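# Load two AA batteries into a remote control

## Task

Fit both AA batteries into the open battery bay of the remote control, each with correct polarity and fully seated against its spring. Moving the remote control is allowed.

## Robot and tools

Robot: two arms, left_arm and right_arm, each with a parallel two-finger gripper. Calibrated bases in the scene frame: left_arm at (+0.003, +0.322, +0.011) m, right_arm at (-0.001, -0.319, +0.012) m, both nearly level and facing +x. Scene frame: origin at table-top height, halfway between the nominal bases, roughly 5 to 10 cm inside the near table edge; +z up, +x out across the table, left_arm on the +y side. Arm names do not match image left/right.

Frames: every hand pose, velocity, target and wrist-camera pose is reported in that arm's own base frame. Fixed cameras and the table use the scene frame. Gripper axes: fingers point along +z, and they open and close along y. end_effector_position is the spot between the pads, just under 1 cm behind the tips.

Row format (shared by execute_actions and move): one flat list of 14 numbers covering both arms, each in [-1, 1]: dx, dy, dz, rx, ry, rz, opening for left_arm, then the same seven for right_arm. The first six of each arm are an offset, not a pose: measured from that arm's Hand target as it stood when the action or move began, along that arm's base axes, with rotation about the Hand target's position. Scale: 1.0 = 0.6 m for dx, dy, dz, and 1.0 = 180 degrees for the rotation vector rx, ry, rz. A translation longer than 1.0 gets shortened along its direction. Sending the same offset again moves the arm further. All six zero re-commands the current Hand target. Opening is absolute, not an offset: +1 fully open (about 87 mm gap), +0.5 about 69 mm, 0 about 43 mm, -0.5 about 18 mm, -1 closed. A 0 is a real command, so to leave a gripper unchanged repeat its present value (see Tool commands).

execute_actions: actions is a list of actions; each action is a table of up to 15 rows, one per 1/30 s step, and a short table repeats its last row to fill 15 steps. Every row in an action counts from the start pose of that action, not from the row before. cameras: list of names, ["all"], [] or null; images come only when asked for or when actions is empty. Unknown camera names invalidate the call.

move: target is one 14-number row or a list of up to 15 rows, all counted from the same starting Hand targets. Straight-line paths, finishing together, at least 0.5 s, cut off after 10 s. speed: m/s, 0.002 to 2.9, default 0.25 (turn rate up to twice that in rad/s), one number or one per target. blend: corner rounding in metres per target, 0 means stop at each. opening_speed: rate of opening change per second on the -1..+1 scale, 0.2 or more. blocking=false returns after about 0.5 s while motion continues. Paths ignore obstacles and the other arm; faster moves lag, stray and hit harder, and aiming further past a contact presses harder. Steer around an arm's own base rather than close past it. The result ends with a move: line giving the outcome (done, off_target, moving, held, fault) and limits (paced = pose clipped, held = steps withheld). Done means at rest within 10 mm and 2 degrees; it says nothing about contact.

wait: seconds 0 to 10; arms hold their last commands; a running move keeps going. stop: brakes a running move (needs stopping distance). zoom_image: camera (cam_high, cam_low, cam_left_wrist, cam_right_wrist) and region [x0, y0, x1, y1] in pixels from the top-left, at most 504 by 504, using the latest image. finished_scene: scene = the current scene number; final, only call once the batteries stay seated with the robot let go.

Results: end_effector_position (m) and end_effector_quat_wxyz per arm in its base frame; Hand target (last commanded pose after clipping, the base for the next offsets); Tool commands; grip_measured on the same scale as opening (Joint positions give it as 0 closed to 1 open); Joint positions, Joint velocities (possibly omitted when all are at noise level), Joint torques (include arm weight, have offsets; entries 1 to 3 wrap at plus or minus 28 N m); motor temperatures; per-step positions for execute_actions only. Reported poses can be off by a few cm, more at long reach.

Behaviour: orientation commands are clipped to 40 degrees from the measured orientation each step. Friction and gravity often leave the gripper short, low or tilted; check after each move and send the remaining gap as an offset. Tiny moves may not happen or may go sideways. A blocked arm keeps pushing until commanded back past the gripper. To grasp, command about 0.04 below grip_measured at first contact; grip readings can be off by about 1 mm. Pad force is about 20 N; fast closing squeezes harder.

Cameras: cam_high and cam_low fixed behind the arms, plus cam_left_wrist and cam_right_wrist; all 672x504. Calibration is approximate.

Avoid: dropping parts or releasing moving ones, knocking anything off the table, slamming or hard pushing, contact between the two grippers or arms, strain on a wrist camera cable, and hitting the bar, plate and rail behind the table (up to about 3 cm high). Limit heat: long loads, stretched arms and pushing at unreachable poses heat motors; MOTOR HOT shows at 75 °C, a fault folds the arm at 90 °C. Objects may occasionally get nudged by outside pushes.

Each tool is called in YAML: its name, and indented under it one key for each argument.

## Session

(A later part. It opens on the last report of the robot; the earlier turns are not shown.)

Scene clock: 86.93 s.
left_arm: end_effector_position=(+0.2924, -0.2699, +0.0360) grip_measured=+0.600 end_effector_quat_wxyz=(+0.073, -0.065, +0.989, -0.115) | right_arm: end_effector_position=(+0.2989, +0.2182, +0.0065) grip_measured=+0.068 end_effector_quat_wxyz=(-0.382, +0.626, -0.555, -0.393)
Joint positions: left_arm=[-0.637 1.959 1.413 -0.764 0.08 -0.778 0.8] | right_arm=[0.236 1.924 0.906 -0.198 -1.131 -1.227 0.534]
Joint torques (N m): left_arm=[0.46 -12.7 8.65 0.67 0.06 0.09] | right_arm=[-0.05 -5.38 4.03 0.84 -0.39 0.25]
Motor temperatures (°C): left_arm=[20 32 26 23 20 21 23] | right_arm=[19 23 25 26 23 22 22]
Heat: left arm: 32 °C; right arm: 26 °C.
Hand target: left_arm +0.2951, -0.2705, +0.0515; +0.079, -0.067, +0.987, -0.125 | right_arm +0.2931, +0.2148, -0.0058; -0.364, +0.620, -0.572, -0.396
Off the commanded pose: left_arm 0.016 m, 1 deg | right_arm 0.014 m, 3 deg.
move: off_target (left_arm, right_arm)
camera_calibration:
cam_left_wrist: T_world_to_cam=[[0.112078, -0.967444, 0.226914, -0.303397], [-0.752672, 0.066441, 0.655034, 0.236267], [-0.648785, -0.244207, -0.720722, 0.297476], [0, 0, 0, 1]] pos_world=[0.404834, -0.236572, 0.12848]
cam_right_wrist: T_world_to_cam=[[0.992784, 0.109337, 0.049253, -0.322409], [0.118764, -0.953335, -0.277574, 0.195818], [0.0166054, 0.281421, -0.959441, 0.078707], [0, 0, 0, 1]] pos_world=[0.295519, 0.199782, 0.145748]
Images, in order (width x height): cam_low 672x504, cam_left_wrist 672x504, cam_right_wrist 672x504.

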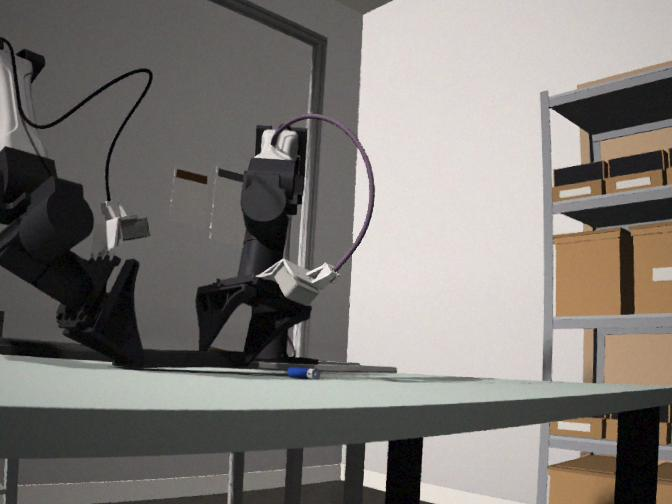

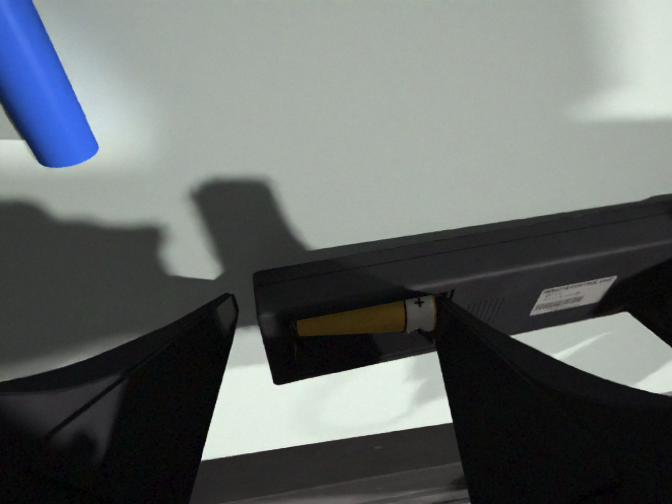

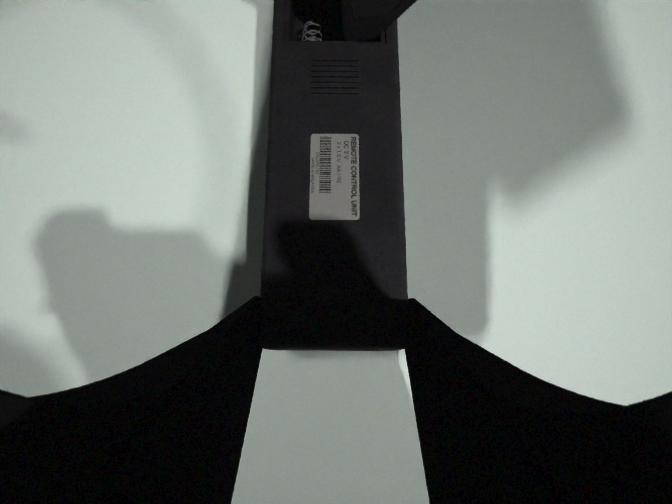

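move:
  target:
    - [0,-0.006,-0.045,0,0,0,0.6,0,0,0,0,0,0,0.02]
  speed: 0.06

move:
  target:
    - [0,0,0,0,0,0,0.6,0,0,0,0,0,0,0.5]
    - [0,0,0,0,0,0,0.6,0,-0.01,0.13,0,0,0,0.5]
    - [0,0,0,0,0,0,0.6,-0.005,0.06,0.13,0,0,0,-1]
  speed: 0.2
  opening_speed: 1
  cameras: ["cam_low","cam_right_wrist","cam_left_wrist"]

zoom_image:
  camera: "cam_low"
  region: [90, 300, 290, 400]

Scene clock: 90.67 s.
left_arm: end_effector_position=(+0.2953, -0.2720, +0.0293) grip_measured=+0.600 end_effector_quat_wxyz=(+0.080, -0.064, +0.987, -0.120) | right_arm: end_effector_position=(+0.3000, +0.2167, +0.0044) grip_measured=+0.068 end_effector_quat_wxyz=(-0.379, +0.627, -0.559, -0.387)
Joint positions: left_arm=[-0.637 1.965 1.39 -0.717 0.08 -0.778 0.8] | right_arm=[0.236 1.924 0.906 -0.199 -1.116 -1.227 0.534]
Joint torques (N m): left_arm=[-0.09 -9.46 5.39 1.22 0.03 0.02] | right_arm=[0.14 -5.3 4.16 0.86 -0.55 0.25]
Heat: left arm: 32 °C; right arm: 26 °C.
Hand target: left_arm +0.2951, -0.2741, +0.0245; +0.079, -0.067, +0.987, -0.125 | right_arm +0.2931, +0.2148, -0.0059; -0.364, +0.620, -0.572, -0.396
Off the commanded pose: left_arm 0.005 m, 1 deg | right_arm 0.013 m, 3 deg.
move: off_target (right_arm)

Scene clock: 95.43 s.
left_arm: end_effector_position=(+0.2953, -0.2720, +0.0293) grip_measured=+0.600 end_effector_quat_wxyz=(+0.080, -0.064, +0.987, -0.120) | right_arm: end_effector_position=(+0.2938, +0.2517, +0.0720) grip_measured=-1.000 end_effector_quat_wxyz=(-0.365, +0.622, -0.567, -0.398)
Joint positions: left_arm=[-0.637 1.965 1.39 -0.717 0.08 -0.778 0.8] | right_arm=[0.345 1.763 1.004 -0.306 -1.074 -1.011 0]
Joint torques (N m): left_arm=[-0.09 -9.44 5.38 1.22 0.03 0.01] | right_arm=[0.31 -8.05 4.83 1.21 -0.46 0.31]
Heat: left arm: 32 °C; right arm: 26 °C.
Hand target: left_arm +0.2951, -0.2740, +0.0245; +0.079, -0.067, +0.987, -0.125 | right_arm +0.2901, +0.2507, +0.0721; -0.364, +0.620, -0.572, -0.396
Off the commanded pose: left_arm 0.005 m, 1 deg | right_arm 0.004 m, 1 deg.
move: done
camera_calibration:
cam_left_wrist: T_world_to_cam=[[0.108766, -0.964958, 0.238803, -0.302916], [-0.762348, 0.0732009, 0.643014, 0.248064], [-0.637961, -0.251989, -0.727672, 0.288953], [0, 0, 0, 1]] pos_world=[0.406398, -0.237647, 0.123092]
cam_right_wrist: T_world_to_cam=[[0.994243, 0.106581, 0.0109673, -0.321098], [0.105746, -0.959639, -0.260596, 0.250786], [-0.0172499, 0.260255, -0.965386, 0.14789], [0, 0, 0, 1]] pos_world=[0.295281, 0.236398, 0.211646]
Images, in order (width x height): cam_low 672x504, cam_left_wrist 672x504, cam_right_wrist 672x504.

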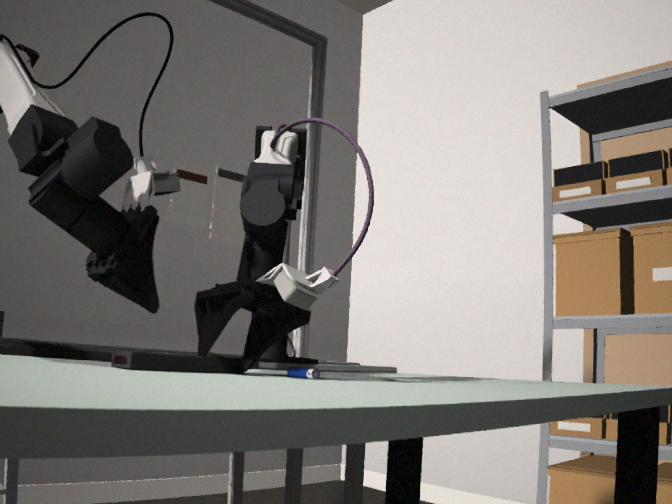

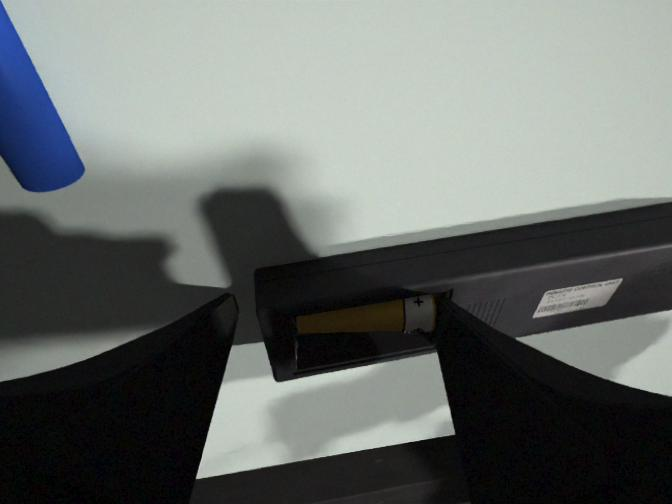

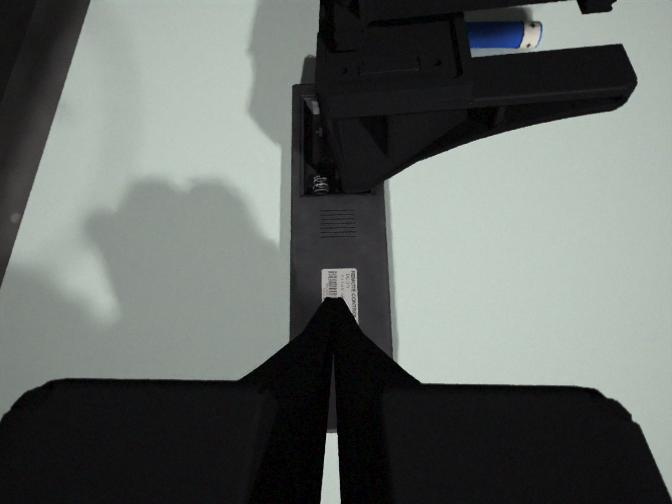

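Scaled by 2.520 from the camera's 672x504 image, which has a finer 960x720 frame.

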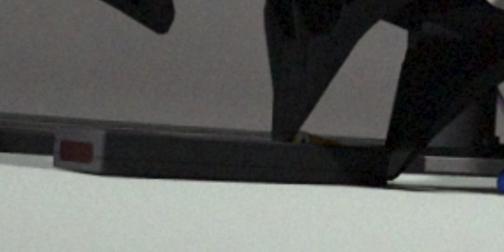

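move:
  target:
    - [0,0,0,0,0,0,0.6,-0.003,0.03,-0.07,0,0,0,-1]
    - [0,0,0,0,0,0,0.6,-0.003,0.03,-0.125,0,0,0,-1]
  speed: [0.2,0.05]

move:
  target:
    - [0,0.008,0.05,0,0,0,0.6,0,0,0,0,0,0,-1]
  speed: 0.05
  cameras: ["cam_low","cam_right_wrist","cam_left_wrist"]

zoom_image:
  camera: "cam_low"
  region: [90, 300, 290, 400]

zoom_image:
  camera: "cam_left_wrist"
  region: [240, 240, 500, 400]

Scene clock: 98.17 s.
left_arm: end_effector_position=(+0.2957, -0.2714, +0.0287) grip_measured=+0.600 end_effector_quat_wxyz=(+0.081, -0.065, +0.987, -0.119) | right_arm: end_effector_position=(+0.2964, +0.2733, +0.0209) grip_measured=-1.000 end_effector_quat_wxyz=(-0.392, +0.626, -0.545, -0.397)
Joint positions: left_arm=[-0.636 1.966 1.39 -0.717 0.077 -0.778 0.8] | right_arm=[0.394 1.906 0.881 0.107 -1.075 -0.917 0]
Joint torques (N m): left_arm=[-0.18 -9.59 5.38 1.24 0.07 0.02] | right_arm=[0.69 -4.15 3.84 1.25 -0.03 0.27]
Heat: left arm: 32 °C; right arm: 26 °C.
Hand target: left_arm +0.2951, -0.2740, +0.0244; +0.079, -0.067, +0.987, -0.125 | right_arm +0.2883, +0.2687, -0.0029; -0.364, +0.620, -0.572, -0.396
Off the commanded pose: left_arm 0.005 m, 1 deg | right_arm 0.026 m, 4 deg.
move: off_target (right_arm)

Scene clock: 99.23 s.
left_arm: end_effector_position=(+0.2908, -0.2685, +0.0334) grip_measured=+0.600 end_effector_quat_wxyz=(+0.068, -0.067, +0.989, -0.114) | right_arm: end_effector_position=(+0.2972, +0.2746, +0.0212) grip_measured=-1.000 end_effector_quat_wxyz=(-0.394, +0.628, -0.542, -0.396)
Joint positions: left_arm=[-0.633 1.963 1.408 -0.764 0.086 -0.779 0.8] | right_arm=[0.396 1.908 0.881 0.119 -1.075 -0.917 0]
Joint torques (N m): left_arm=[0.49 -13.53 9.69 0.54 0 0.1] | right_arm=[0.47 -4.41 3.7 1.16 -0.05 0.24]
Heat: left arm: 32 °C; right arm: 26 °C.
Hand target: left_arm +0.2951, -0.2691, +0.0543; +0.079, -0.067, +0.987, -0.125 | right_arm +0.2884, +0.2688, -0.0028; -0.364, +0.620, -0.572, -0.396
Off the commanded pose: left_arm 0.021 m, 2 deg | right_arm 0.026 m, 5 deg.
move: off_target (left_arm, right_arm)
camera_calibration:
cam_left_wrist: T_world_to_cam=[[0.117567, -0.967207, 0.225143, -0.302749], [-0.745128, 0.0639552, 0.663848, 0.233414], [-0.656477, -0.245807, -0.713174, 0.296495], [0, 0, 0, 1]] pos_world=[0.404159, -0.234869, 0.124662]
cam_right_wrist: T_world_to_cam=[[0.990103, 0.118566, 0.0750904, -0.329818], [0.135866, -0.943853, -0.301135, 0.246694], [0.0351699, 0.308356, -0.950621, 0.0637684], [0, 0, 0, 1]] pos_world=[0.290794, 0.252285, 0.159674]
Images, in order (width x height): cam_low 672x504, cam_left_wrist 672x504, cam_right_wrist 672x504.

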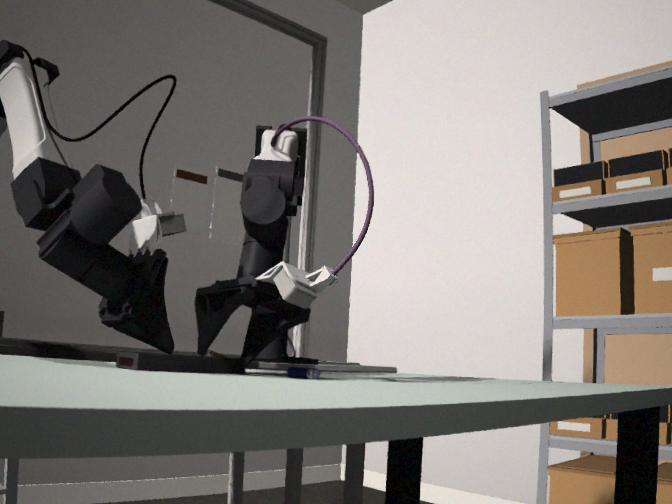

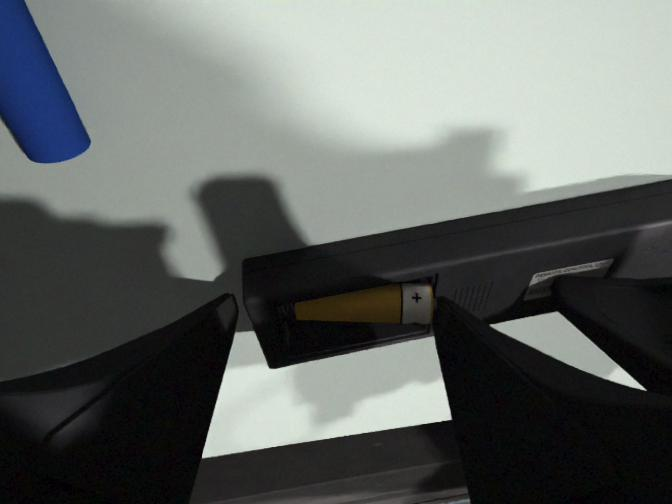

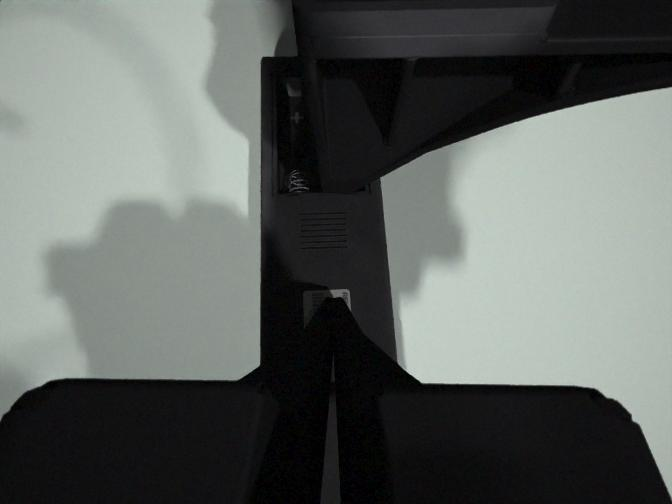

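Scaled by 2.520 from the camera's 672x504 image, which has a finer 960x720 frame.

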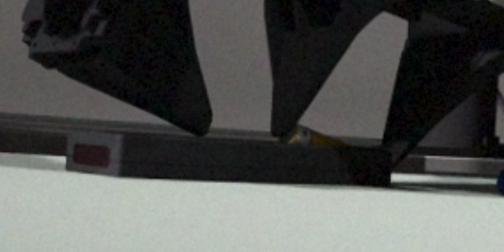

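Scaled by 1.938 from the camera's 672x504 image, which has a finer 960x720 frame.

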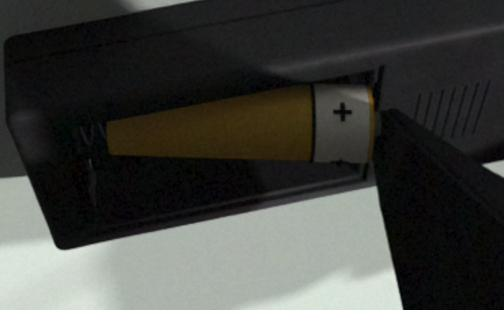

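move:
  target:
    - [0.004,0.003,0.012,0,0,0,0.6,0,0,0,0,0,0,-1]
  speed: 0.05
  cameras: ["cam_low","cam_right_wrist","cam_left_wrist"]

zoom_image:
  camera: "cam_low"
  region: [90, 300, 290, 400]

zoom_image:
  camera: "cam_left_wrist"
  region: [240, 240, 500, 400]

Scene clock: 100.67 s.
left_arm: end_effector_position=(+0.2907, -0.2654, +0.0381) grip_measured=+0.600 end_effector_quat_wxyz=(+0.061, -0.071, +0.990, -0.110) | right_arm: end_effector_position=(+0.2972, +0.2746, +0.0212) grip_measured=-1.000 end_effector_quat_wxyz=(-0.394, +0.628, -0.542, -0.396)
Joint positions: left_arm=[-0.626 1.963 1.429 -0.8 0.089 -0.779 0.8] | right_arm=[0.396 1.908 0.881 0.119 -1.075 -0.917 0]
Joint torques (N m): left_arm=[0.58 -13.94 9.84 0.58 -0.02 0.19] | right_arm=[0.46 -4.45 3.75 1.16 -0.02 0.29]
Heat: left arm: 33 °C; right arm: 26 °C.
Hand target: left_arm +0.2976, -0.2674, +0.0616; +0.079, -0.067, +0.987, -0.125 | right_arm +0.2884, +0.2688, -0.0028; -0.364, +0.620, -0.572, -0.396
Off the commanded pose: left_arm 0.024 m, 3 deg | right_arm 0.026 m, 5 deg.
move: off_target (left_arm, right_arm)
camera_calibration:
cam_left_wrist: T_world_to_cam=[[0.127053, -0.967987, 0.216468, -0.303444], [-0.736401, 0.054152, 0.674374, 0.224498], [-0.664508, -0.245089, -0.705947, 0.302796], [0, 0, 0, 1]] pos_world=[0.405084, -0.231675, 0.128048]
cam_right_wrist: T_world_to_cam=[[0.990103, 0.118566, 0.0750904, -0.329818], [0.135866, -0.943853, -0.301135, 0.246694], [0.0351699, 0.308356, -0.950621, 0.0637684], [0, 0, 0, 1]] pos_world=[0.290794, 0.252285, 0.159674]
Images, in order (width x height): cam_low 672x504, cam_left_wrist 672x504, cam_right_wrist 672x504.

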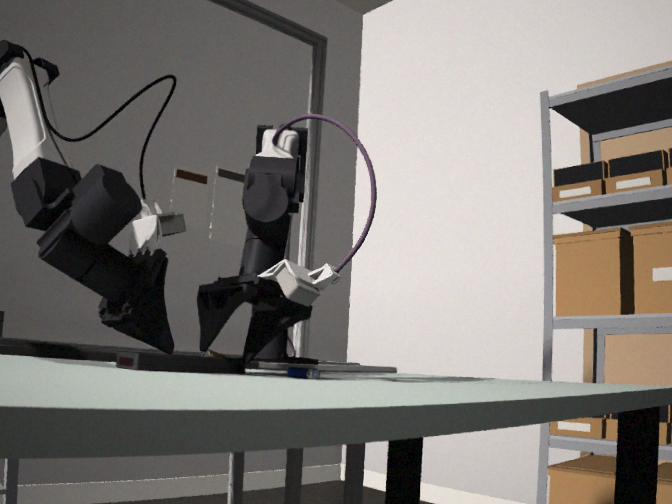

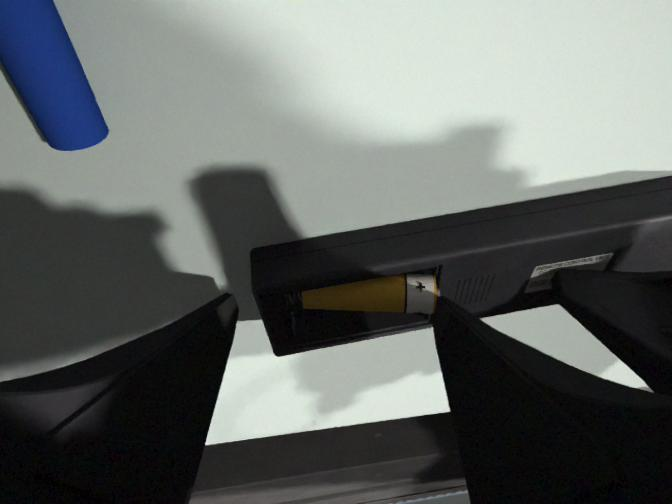

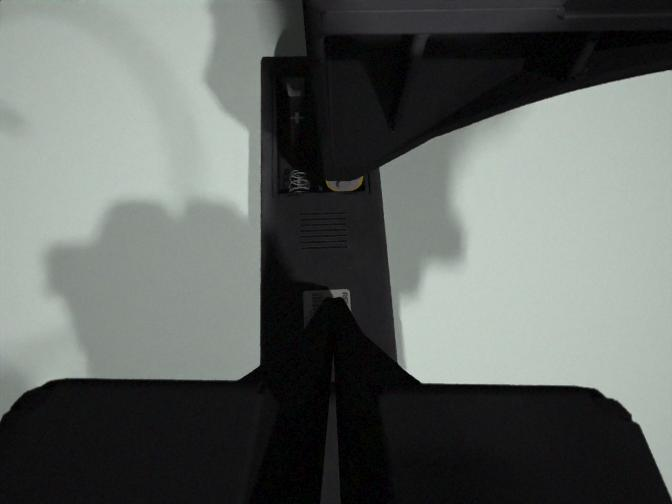

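Scaled by 2.520 from the camera's 672x504 image, which has a finer 960x720 frame.

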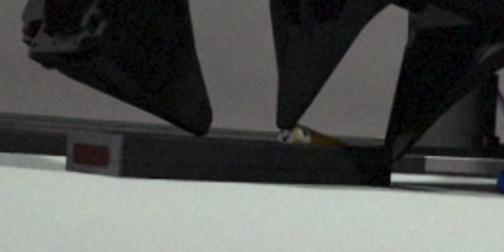

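Scaled by 1.938 from the camera's 672x504 image, which has a finer 960x720 frame.

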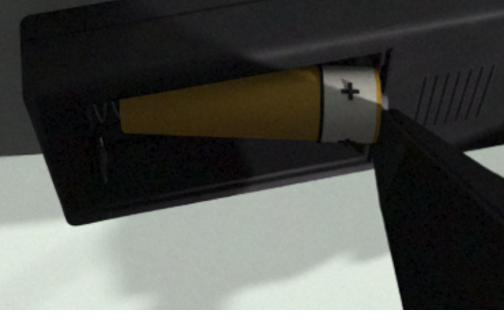

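move:
  target:
    - [0.004,0.004,0.012,0,0,0,0.6,0,0,0,0,0,0,-1]
    - [0.004,0.013,0.012,0,0,0,0.6,0,0,0,0,0,0,-1]
  speed: 0.06
  cameras: ["cam_low","cam_right_wrist","cam_left_wrist"]

zoom_image:
  camera: "cam_low"
  region: [90, 300, 290, 400]

zoom_image:
  camera: "cam_right_wrist"
  region: [250, 40, 430, 250]

Scene clock: 102.47 s.
left_arm: end_effector_position=(+0.2961, -0.2585, +0.0488) grip_measured=+0.600 end_effector_quat_wxyz=(+0.065, -0.072, +0.989, -0.110) | right_arm: end_effector_position=(+0.2972, +0.2746, +0.0212) grip_measured=-1.000 end_effector_quat_wxyz=(-0.394, +0.628, -0.542, -0.396)
Joint positions: left_arm=[-0.605 1.948 1.452 -0.835 0.089 -0.761 0.8] | right_arm=[0.396 1.908 0.881 0.119 -1.075 -0.917 0]
Joint torques (N m): left_arm=[0.58 -13.85 8.73 0.7 0.04 0.2] | right_arm=[0.4 -4.45 3.74 1.16 -0.06 0.28]
Heat: left arm: 34 °C; right arm: 26 °C.
Hand target: left_arm +0.2999, -0.2596, +0.0688; +0.079, -0.067, +0.987, -0.125 | right_arm +0.2884, +0.2688, -0.0028; -0.364, +0.620, -0.572, -0.396
Off the commanded pose: left_arm 0.020 m, 2 deg | right_arm 0.026 m, 5 deg.
move: off_target (left_arm, right_arm)
camera_calibration:
cam_left_wrist: T_world_to_cam=[[0.129024, -0.967541, 0.217297, -0.300142], [-0.74074, 0.0516489, 0.669803, 0.221771], [-0.659285, -0.247381, -0.710032, 0.313621], [0, 0, 0, 1]] pos_world=[0.409766, -0.22427, 0.139358]
cam_right_wrist: T_world_to_cam=[[0.990103, 0.118566, 0.0750904, -0.329818], [0.135866, -0.943853, -0.301135, 0.246694], [0.0351699, 0.308356, -0.950621, 0.0637684], [0, 0, 0, 1]] pos_world=[0.290794, 0.252285, 0.159674]
Images, in order (width x height): cam_low 672x504, cam_left_wrist 672x504, cam_right_wrist 672x504.

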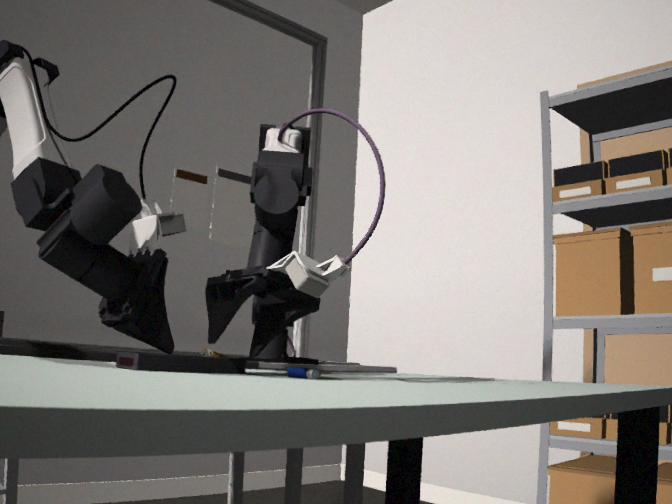

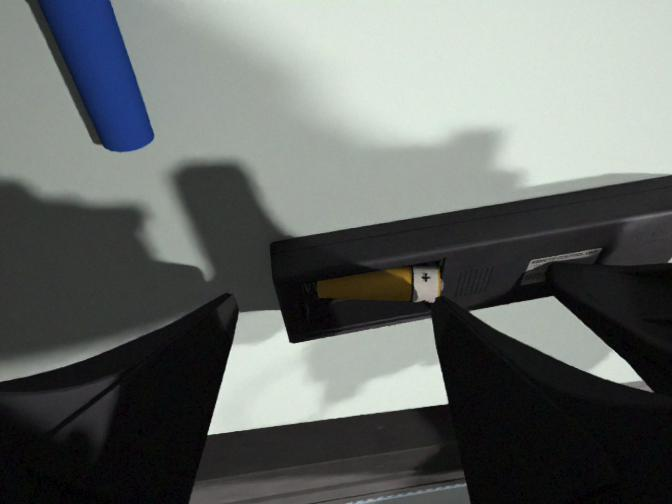

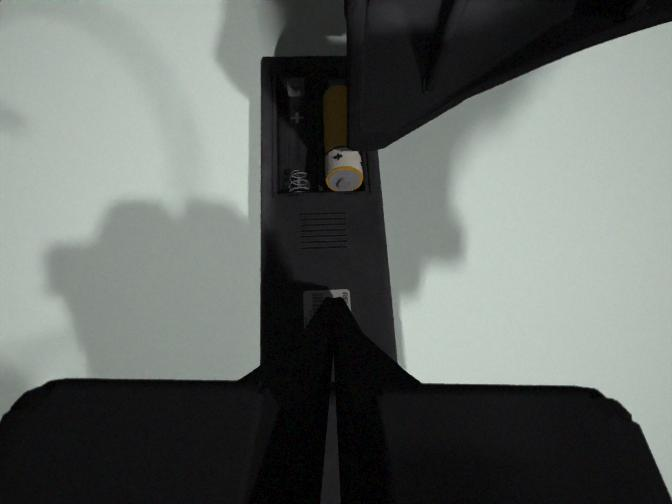

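Scaled by 2.520 from the camera's 672x504 image, which has a finer 960x720 frame.

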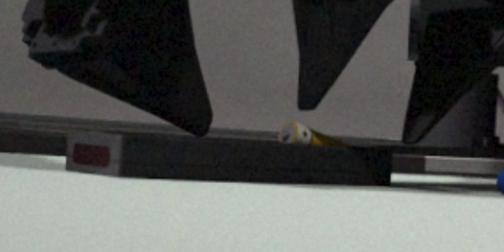

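Scaled by 2.400 from the camera's 672x504 image, which has a finer 960x720 frame.

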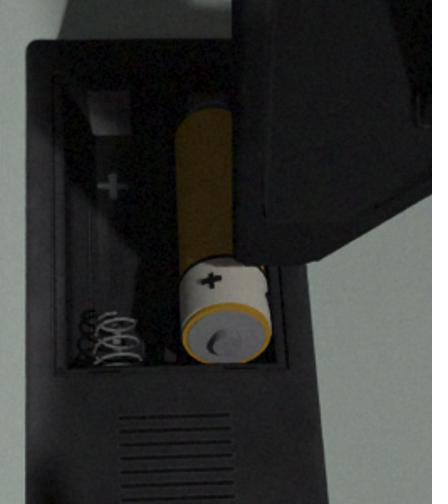

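move:
  target:
    - [-0.012,-0.004,-0.01,0,0,0,0.6,0,0,0,0,0,0,-1]
    - [-0.012,-0.004,-0.045,0,0,0,0.6,0,0,0,0,0,0,-1]
  speed: 0.05
  cameras: ["cam_low","cam_right_wrist","cam_left_wrist"]

zoom_image:
  camera: "cam_low"
  region: [90, 300, 290, 400]

zoom_image:
  camera: "cam_right_wrist"
  region: [250, 40, 430, 250]

Scene clock: 104.80 s.
left_arm: end_effector_position=(+0.2915, -0.2586, +0.0393) grip_measured=+0.600 end_effector_quat_wxyz=(+0.066, -0.069, +0.989, -0.115) | right_arm: end_effector_position=(+0.2972, +0.2746, +0.0212) grip_measured=-1.000 end_effector_quat_wxyz=(-0.394, +0.628, -0.542, -0.396)
Joint positions: left_arm=[-0.609 1.938 1.397 -0.781 0.096 -0.76 0.8] | right_arm=[0.396 1.908 0.881 0.119 -1.075 -0.917 0]
Joint torques (N m): left_arm=[-0.53 -11.74 4.72 1.28 -0.07 0.06] | right_arm=[0.53 -4.55 3.77 1.16 -0.02 0.24]
Heat: left arm: 34 °C; right arm: 26 °C.
Hand target: left_arm +0.2927, -0.2619, +0.0418; +0.079, -0.067, +0.987, -0.125 | right_arm +0.2884, +0.2688, -0.0028; -0.364, +0.620, -0.572, -0.396
Off the commanded pose: left_arm 0.004 m, 2 deg | right_arm 0.026 m, 5 deg.
move: off_target (right_arm)
camera_calibration:
cam_left_wrist: T_world_to_cam=[[0.121936, -0.966175, 0.227238, -0.295628], [-0.743052, 0.0629257, 0.666269, 0.228518], [-0.658032, -0.250091, -0.710245, 0.302896], [0, 0, 0, 1]] pos_world=[0.405163, -0.224257, 0.130054]
cam_right_wrist: T_world_to_cam=[[0.990103, 0.118566, 0.0750904, -0.329818], [0.135866, -0.943853, -0.301135, 0.246694], [0.0351699, 0.308356, -0.950621, 0.0637684], [0, 0, 0, 1]] pos_world=[0.290794, 0.252285, 0.159674]
Images, in order (width x height): cam_low 672x504, cam_left_wrist 672x504, cam_right_wrist 672x504.

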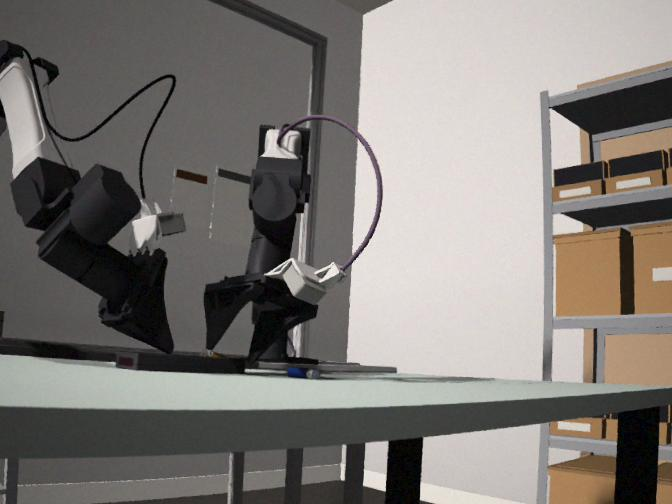

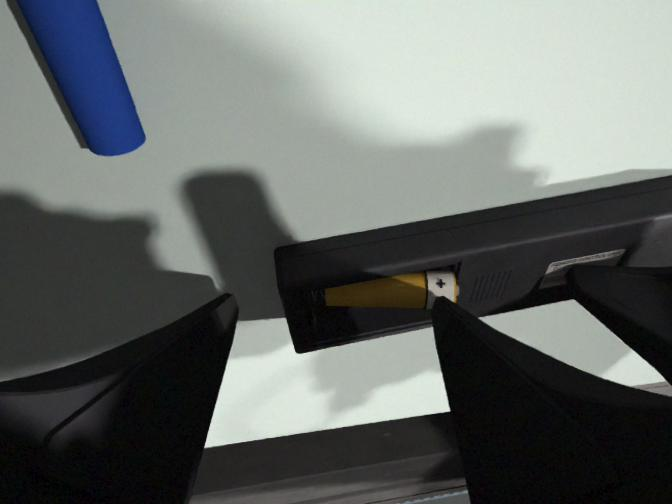

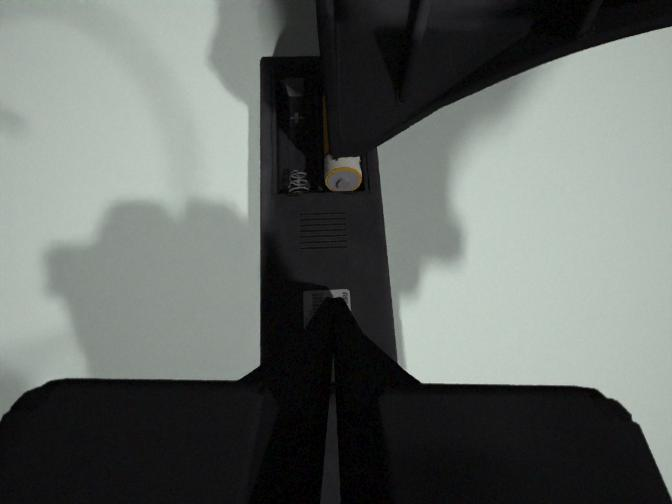

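Scaled by 2.520 from the camera's 672x504 image, which has a finer 960x720 frame.

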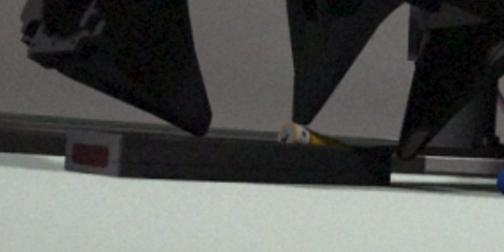

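Scaled by 2.400 from the camera's 672x504 image, which has a finer 960x720 frame.

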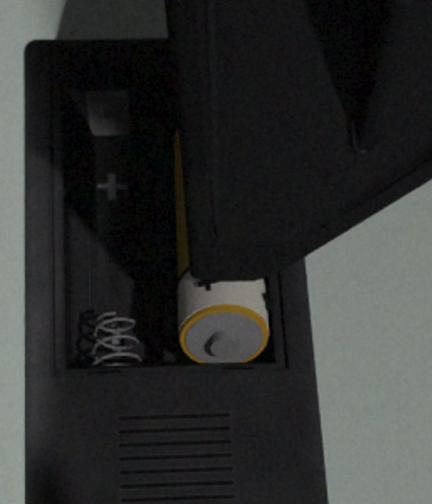

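move:
  target:
    - [0,-0.004,-0.06,0,0,0,0.6,0,0,0,0,0,0,-1]
  speed: 0.05
  cameras: ["cam_low","cam_right_wrist","cam_left_wrist"]

zoom_image:
  camera: "cam_low"
  region: [90, 300, 290, 400]

zoom_image:
  camera: "cam_right_wrist"
  region: [250, 40, 430, 250]

Scene clock: 106.57 s.
left_arm: end_effector_position=(+0.2934, -0.2714, +0.0318) grip_measured=+0.600 end_effector_quat_wxyz=(+0.074, -0.062, +0.983, -0.156) | right_arm: end_effector_position=(+0.2987, +0.2748, +0.0214) grip_measured=-1.000 end_effector_quat_wxyz=(-0.397, +0.629, -0.541, -0.393)
Joint positions: left_arm=[-0.609 1.931 1.334 -0.659 0.15 -0.76 0.8] | right_arm=[0.396 1.908 0.881 0.125 -1.071 -0.917 0]
Joint torques (N m): left_arm=[-1.05 -6.02 3.04 1.46 -0.72 0.03] | right_arm=[0.53 -4.45 3.75 1.12 -0.08 0.24]
Heat: left arm: 34 °C; right arm: 26 °C.
Hand target: left_arm +0.2928, -0.2644, +0.0058; +0.079, -0.067, +0.987, -0.125 | right_arm +0.2884, +0.2688, -0.0028; -0.364, +0.620, -0.571, -0.396
Off the commanded pose: left_arm 0.027 m, 4 deg | right_arm 0.027 m, 5 deg.
move: off_target (left_arm, right_arm)
camera_calibration:
cam_left_wrist: T_world_to_cam=[[0.100263, -0.946357, 0.307174, -0.297387], [-0.75737, 0.127622, 0.640393, 0.258292], [-0.645243, -0.296852, -0.703947, 0.278942], [0, 0, 0, 1]] pos_world=[0.405425, -0.231593, 0.122301]
cam_right_wrist: T_world_to_cam=[[0.989815, 0.116294, 0.0821123, -0.330749], [0.135816, -0.944274, -0.299835, 0.246796], [0.0426675, 0.307934, -0.950451, 0.0617732], [0, 0, 0, 1]] pos_world=[0.291225, 0.252485, 0.159869]
Images, in order (width x height): cam_low 672x504, cam_left_wrist 672x504, cam_right_wrist 672x504.

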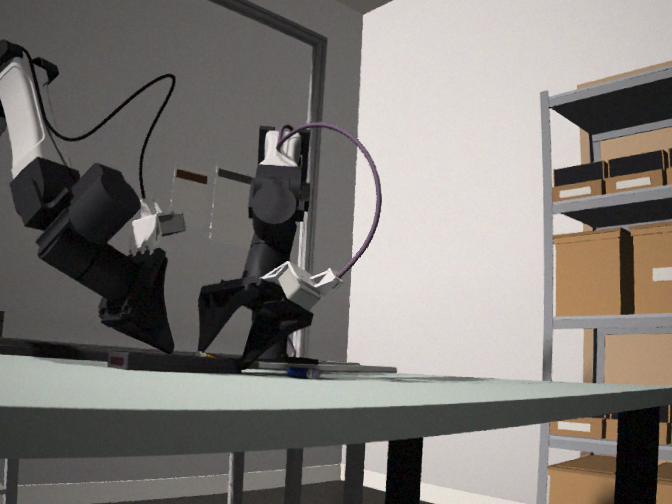

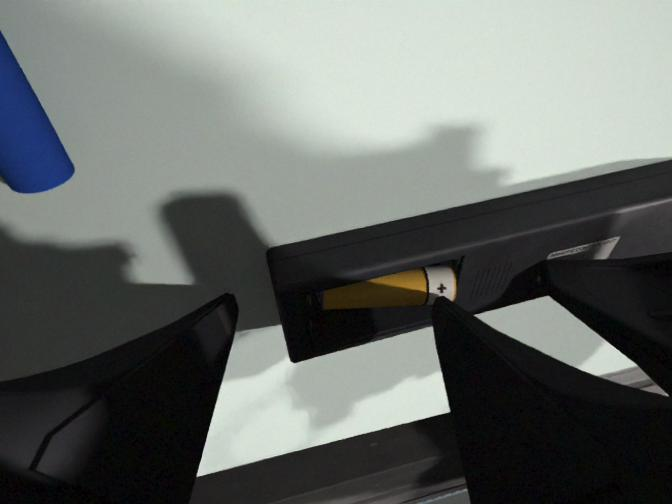

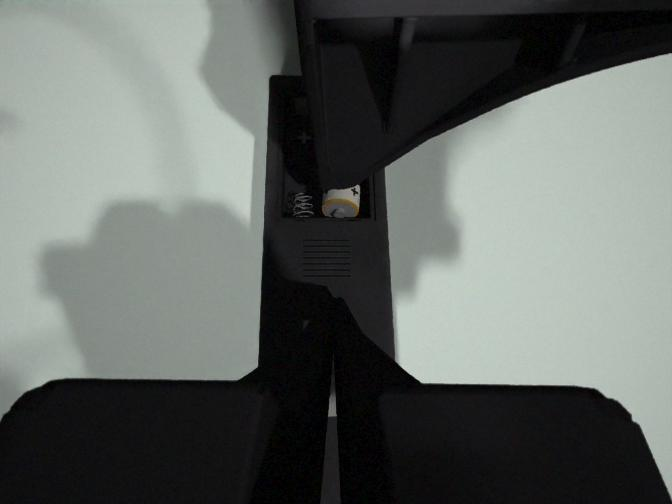

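Scaled by 2.520 from the camera's 672x504 image, which has a finer 960x720 frame.

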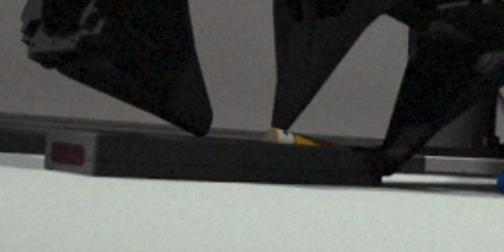

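Scaled by 2.400 from the camera's 672x504 image, which has a finer 960x720 frame.

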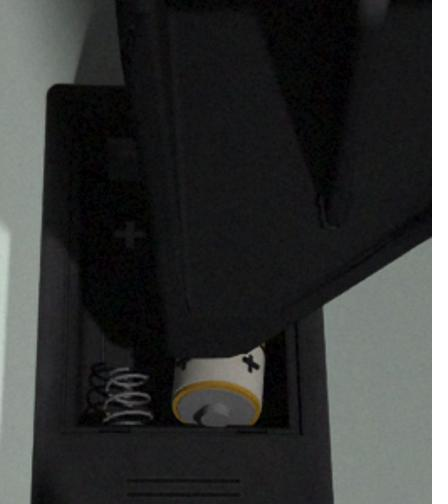

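move:
  target:
    - [0,0.008,0.09,0,0,0,0.6,0,0,0,0,0,0,-1]
    - [0.0,-0.08,0.14,0.083,0,0,-1,0,0,0,0,0,0,-1]
  speed: 0.12
  cameras: ["cam_low","cam_right_wrist","cam_left_wrist"]

zoom_image:
  camera: "cam_low"
  region: [90, 300, 290, 400]

zoom_image:
  camera: "cam_right_wrist"
  region: [250, 40, 430, 250]

Scene clock: 111.00 s.
left_arm: end_effector_position=(+0.2903, -0.3101, +0.0858) grip_measured=-0.962 end_effector_quat_wxyz=(+0.083, -0.051, +0.995, +0.002) | right_arm: end_effector_position=(+0.2987, +0.2748, +0.0214) grip_measured=-1.000 end_effector_quat_wxyz=(-0.397, +0.629, -0.541, -0.393)
Joint positions: left_arm=[-0.795 2.183 1.982 -1.263 -0.127 -0.891 0.019] | right_arm=[0.396 1.908 0.881 0.125 -1.071 -0.917 0]
Joint torques (N m): left_arm=[-0.18 -10.74 10.11 0.36 -0.31 -0.02] | right_arm=[0.51 -4.49 3.82 1.12 -0.08 0.25]
Heat: left arm: 34 °C; right arm: 27 °C.
Hand target: left_arm +0.2928, -0.3124, +0.0898; +0.087, -0.056, +0.995, +0.005 | right_arm +0.2883, +0.2688, -0.0028; -0.364, +0.620, -0.571, -0.396
Off the commanded pose: left_arm 0.005 m, 1 deg | right_arm 0.027 m, 5 deg.
move: off_target (right_arm)
camera_calibration:
cam_left_wrist: T_world_to_cam=[[0.102807, -0.994683, -0.00601745, -0.33913], [-0.756685, -0.0821321, 0.6486, 0.160307], [-0.645646, -0.0621272, -0.761106, 0.381259], [0, 0, 0, 1]] pos_world=[0.402325, -0.300474, 0.184162]
cam_right_wrist: T_world_to_cam=[[0.989815, 0.116294, 0.0821123, -0.330749], [0.135816, -0.944274, -0.299835, 0.246796], [0.0426675, 0.307934, -0.950451, 0.0617732], [0, 0, 0, 1]] pos_world=[0.291225, 0.252485, 0.159869]
Images, in order (width x height): cam_low 672x504, cam_left_wrist 672x504, cam_right_wrist 672x504.

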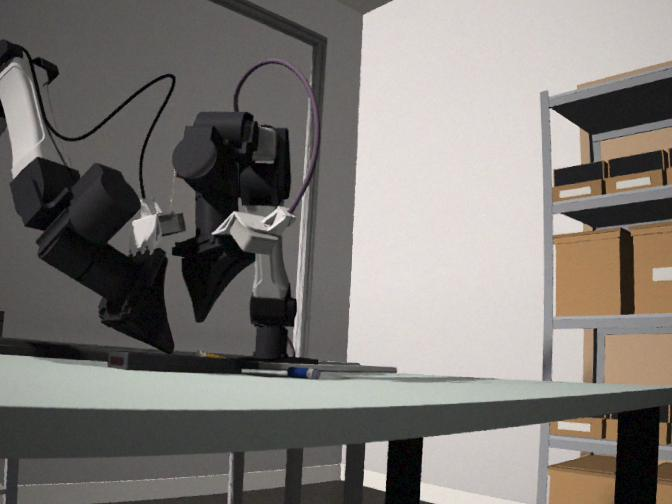

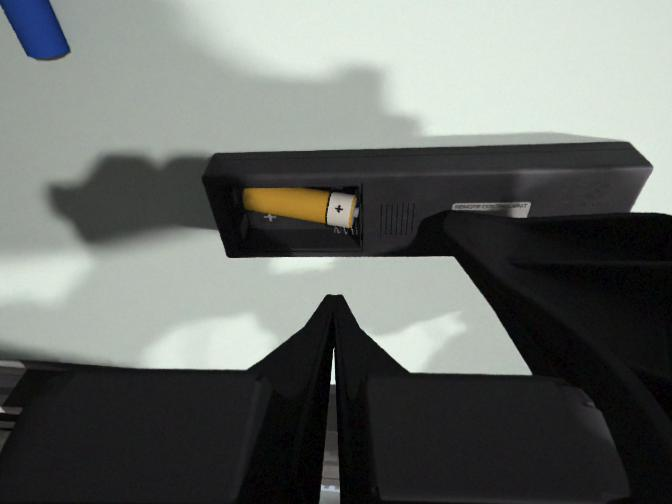

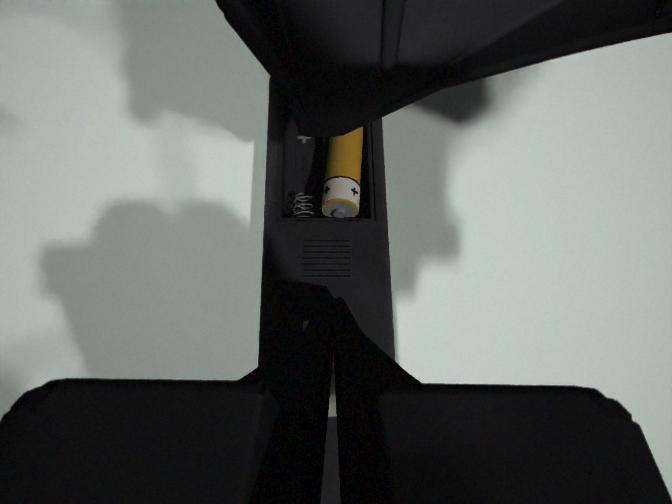

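Scaled by 2.520 from the camera's 672x504 image, which has a finer 960x720 frame.

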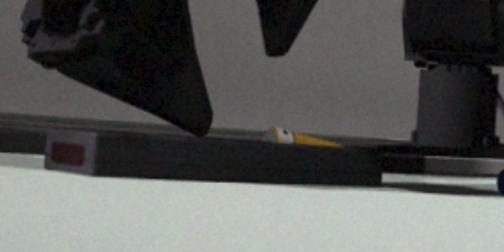

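Scaled by 2.400 from the camera's 672x504 image, which has a finer 960x720 frame.

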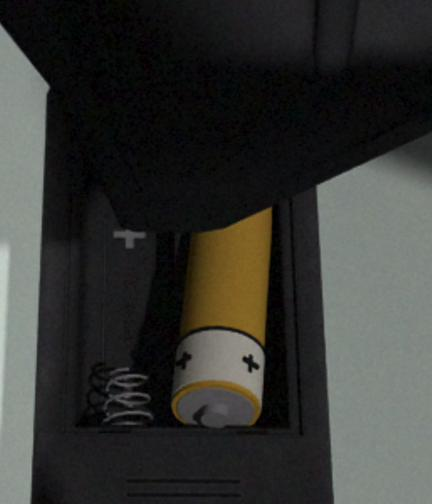

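move:
  target:
    - [0.0195,-0.003,-0.05,0,0,0,-1,0,0,0,0,0,0,-1]
    - [0.0195,-0.003,-0.1,0,0,0,-1,0,0,0,0,0,0,-1]
  speed: [0.15,0.05]
  cameras: ["cam_low","cam_right_wrist","cam_left_wrist"]

zoom_image:
  camera: "cam_low"
  region: [90, 300, 290, 400]

zoom_image:
  camera: "cam_left_wrist"
  region: [200, 180, 440, 340]

Scene clock: 113.20 s.
left_arm: end_effector_position=(+0.3005, -0.3145, +0.0550) grip_measured=-0.962 end_effector_quat_wxyz=(+0.083, -0.056, +0.995, +0.002) | right_arm: end_effector_position=(+0.2987, +0.2748, +0.0214) grip_measured=-1.000 end_effector_quat_wxyz=(-0.397, +0.629, -0.541, -0.393)
Joint positions: left_arm=[-0.786 2.231 1.937 -1.169 -0.127 -0.891 0.019] | right_arm=[0.396 1.908 0.881 0.125 -1.071 -0.917 0]
Joint torques (N m): left_arm=[0.02 -12.27 6.68 0.59 -0.19 0.04] | right_arm=[0.44 -4.45 3.78 1.13 -0.09 0.29]
Heat: left arm: 34 °C; right arm: 27 °C.
Hand target: left_arm +0.3005, -0.3146, +0.0554; +0.083, -0.056, +0.995, +0.002 (not the last commanded pose) | right_arm +0.2883, +0.2688, -0.0028; -0.364, +0.620, -0.571, -0.396
Off the commanded pose: left_arm 0.026 m, 1 deg | right_arm 0.027 m, 5 deg.
move: held (left_arm; a check stopped the path), off_target (right_arm); path passed 1 of 2 targets; limits=held
pose unreachable (left arm): on one or more control steps of this call, first in action 0 (counted from 0), this arm could not follow its commanded pose, so it was not sent that pose on those steps. It may still have moved: this result reports where it is.
cause: moving toward the commanded pose would bring a part of the arm too close to another arm (this arm's wrist (the part past joint 4) and the right arm's wrist camera, 8 mm apart when this arm was first held).
camera_calibration:
cam_left_wrist: T_world_to_cam=[[0.112265, -0.993665, -0.00521264, -0.347323], [-0.756421, -0.0888603, 0.648021, 0.185512], [-0.644379, -0.0688069, -0.761605, 0.361591], [0, 0, 0, 1]] pos_world=[0.412319, -0.303758, 0.153363]
cam_right_wrist: T_world_to_cam=[[0.989815, 0.116294, 0.0821123, -0.330749], [0.135816, -0.944274, -0.299835, 0.246796], [0.0426675, 0.307934, -0.950451, 0.0617732], [0, 0, 0, 1]] pos_world=[0.291225, 0.252485, 0.159869]
Images, in order (width x height): cam_low 672x504, cam_left_wrist 672x504, cam_right_wrist 672x504.

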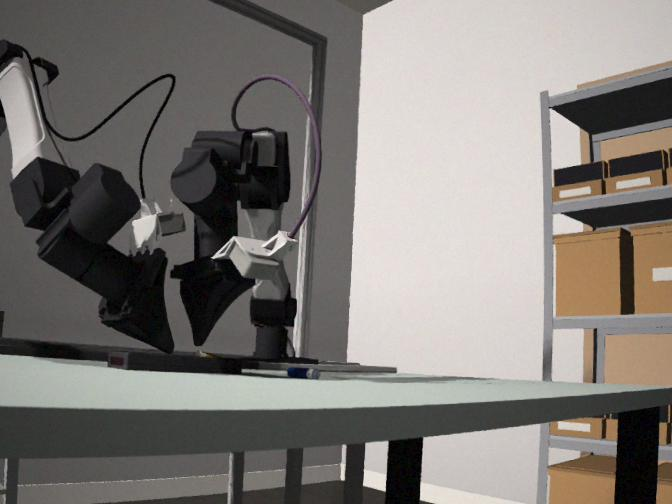

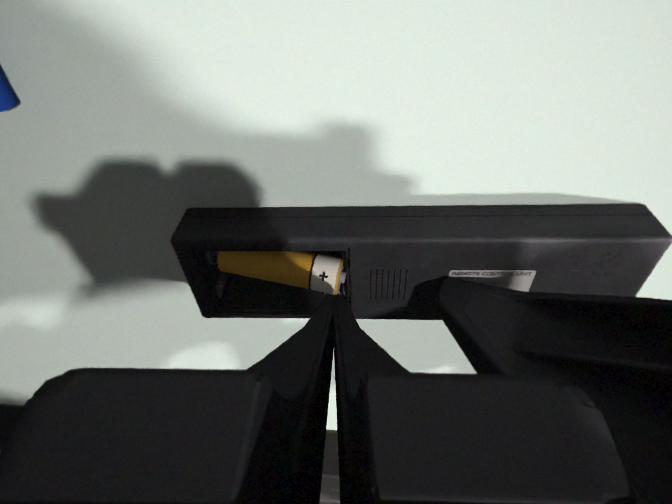

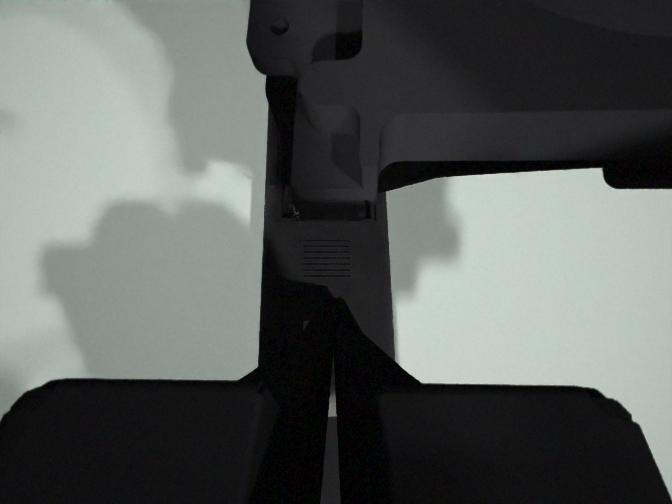

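Scaled by 2.520 from the camera's 672x504 image, which has a finer 960x720 frame.

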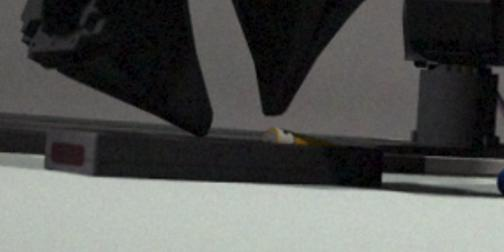

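Scaled by 2.100 from the camera's 672x504 image, which has a finer 960x720 frame.

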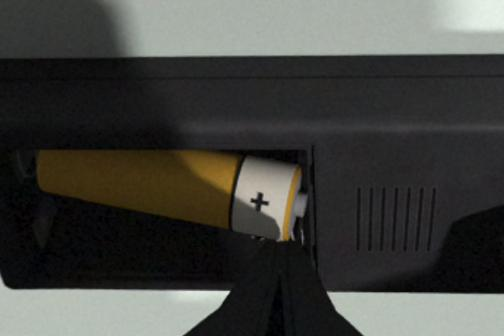

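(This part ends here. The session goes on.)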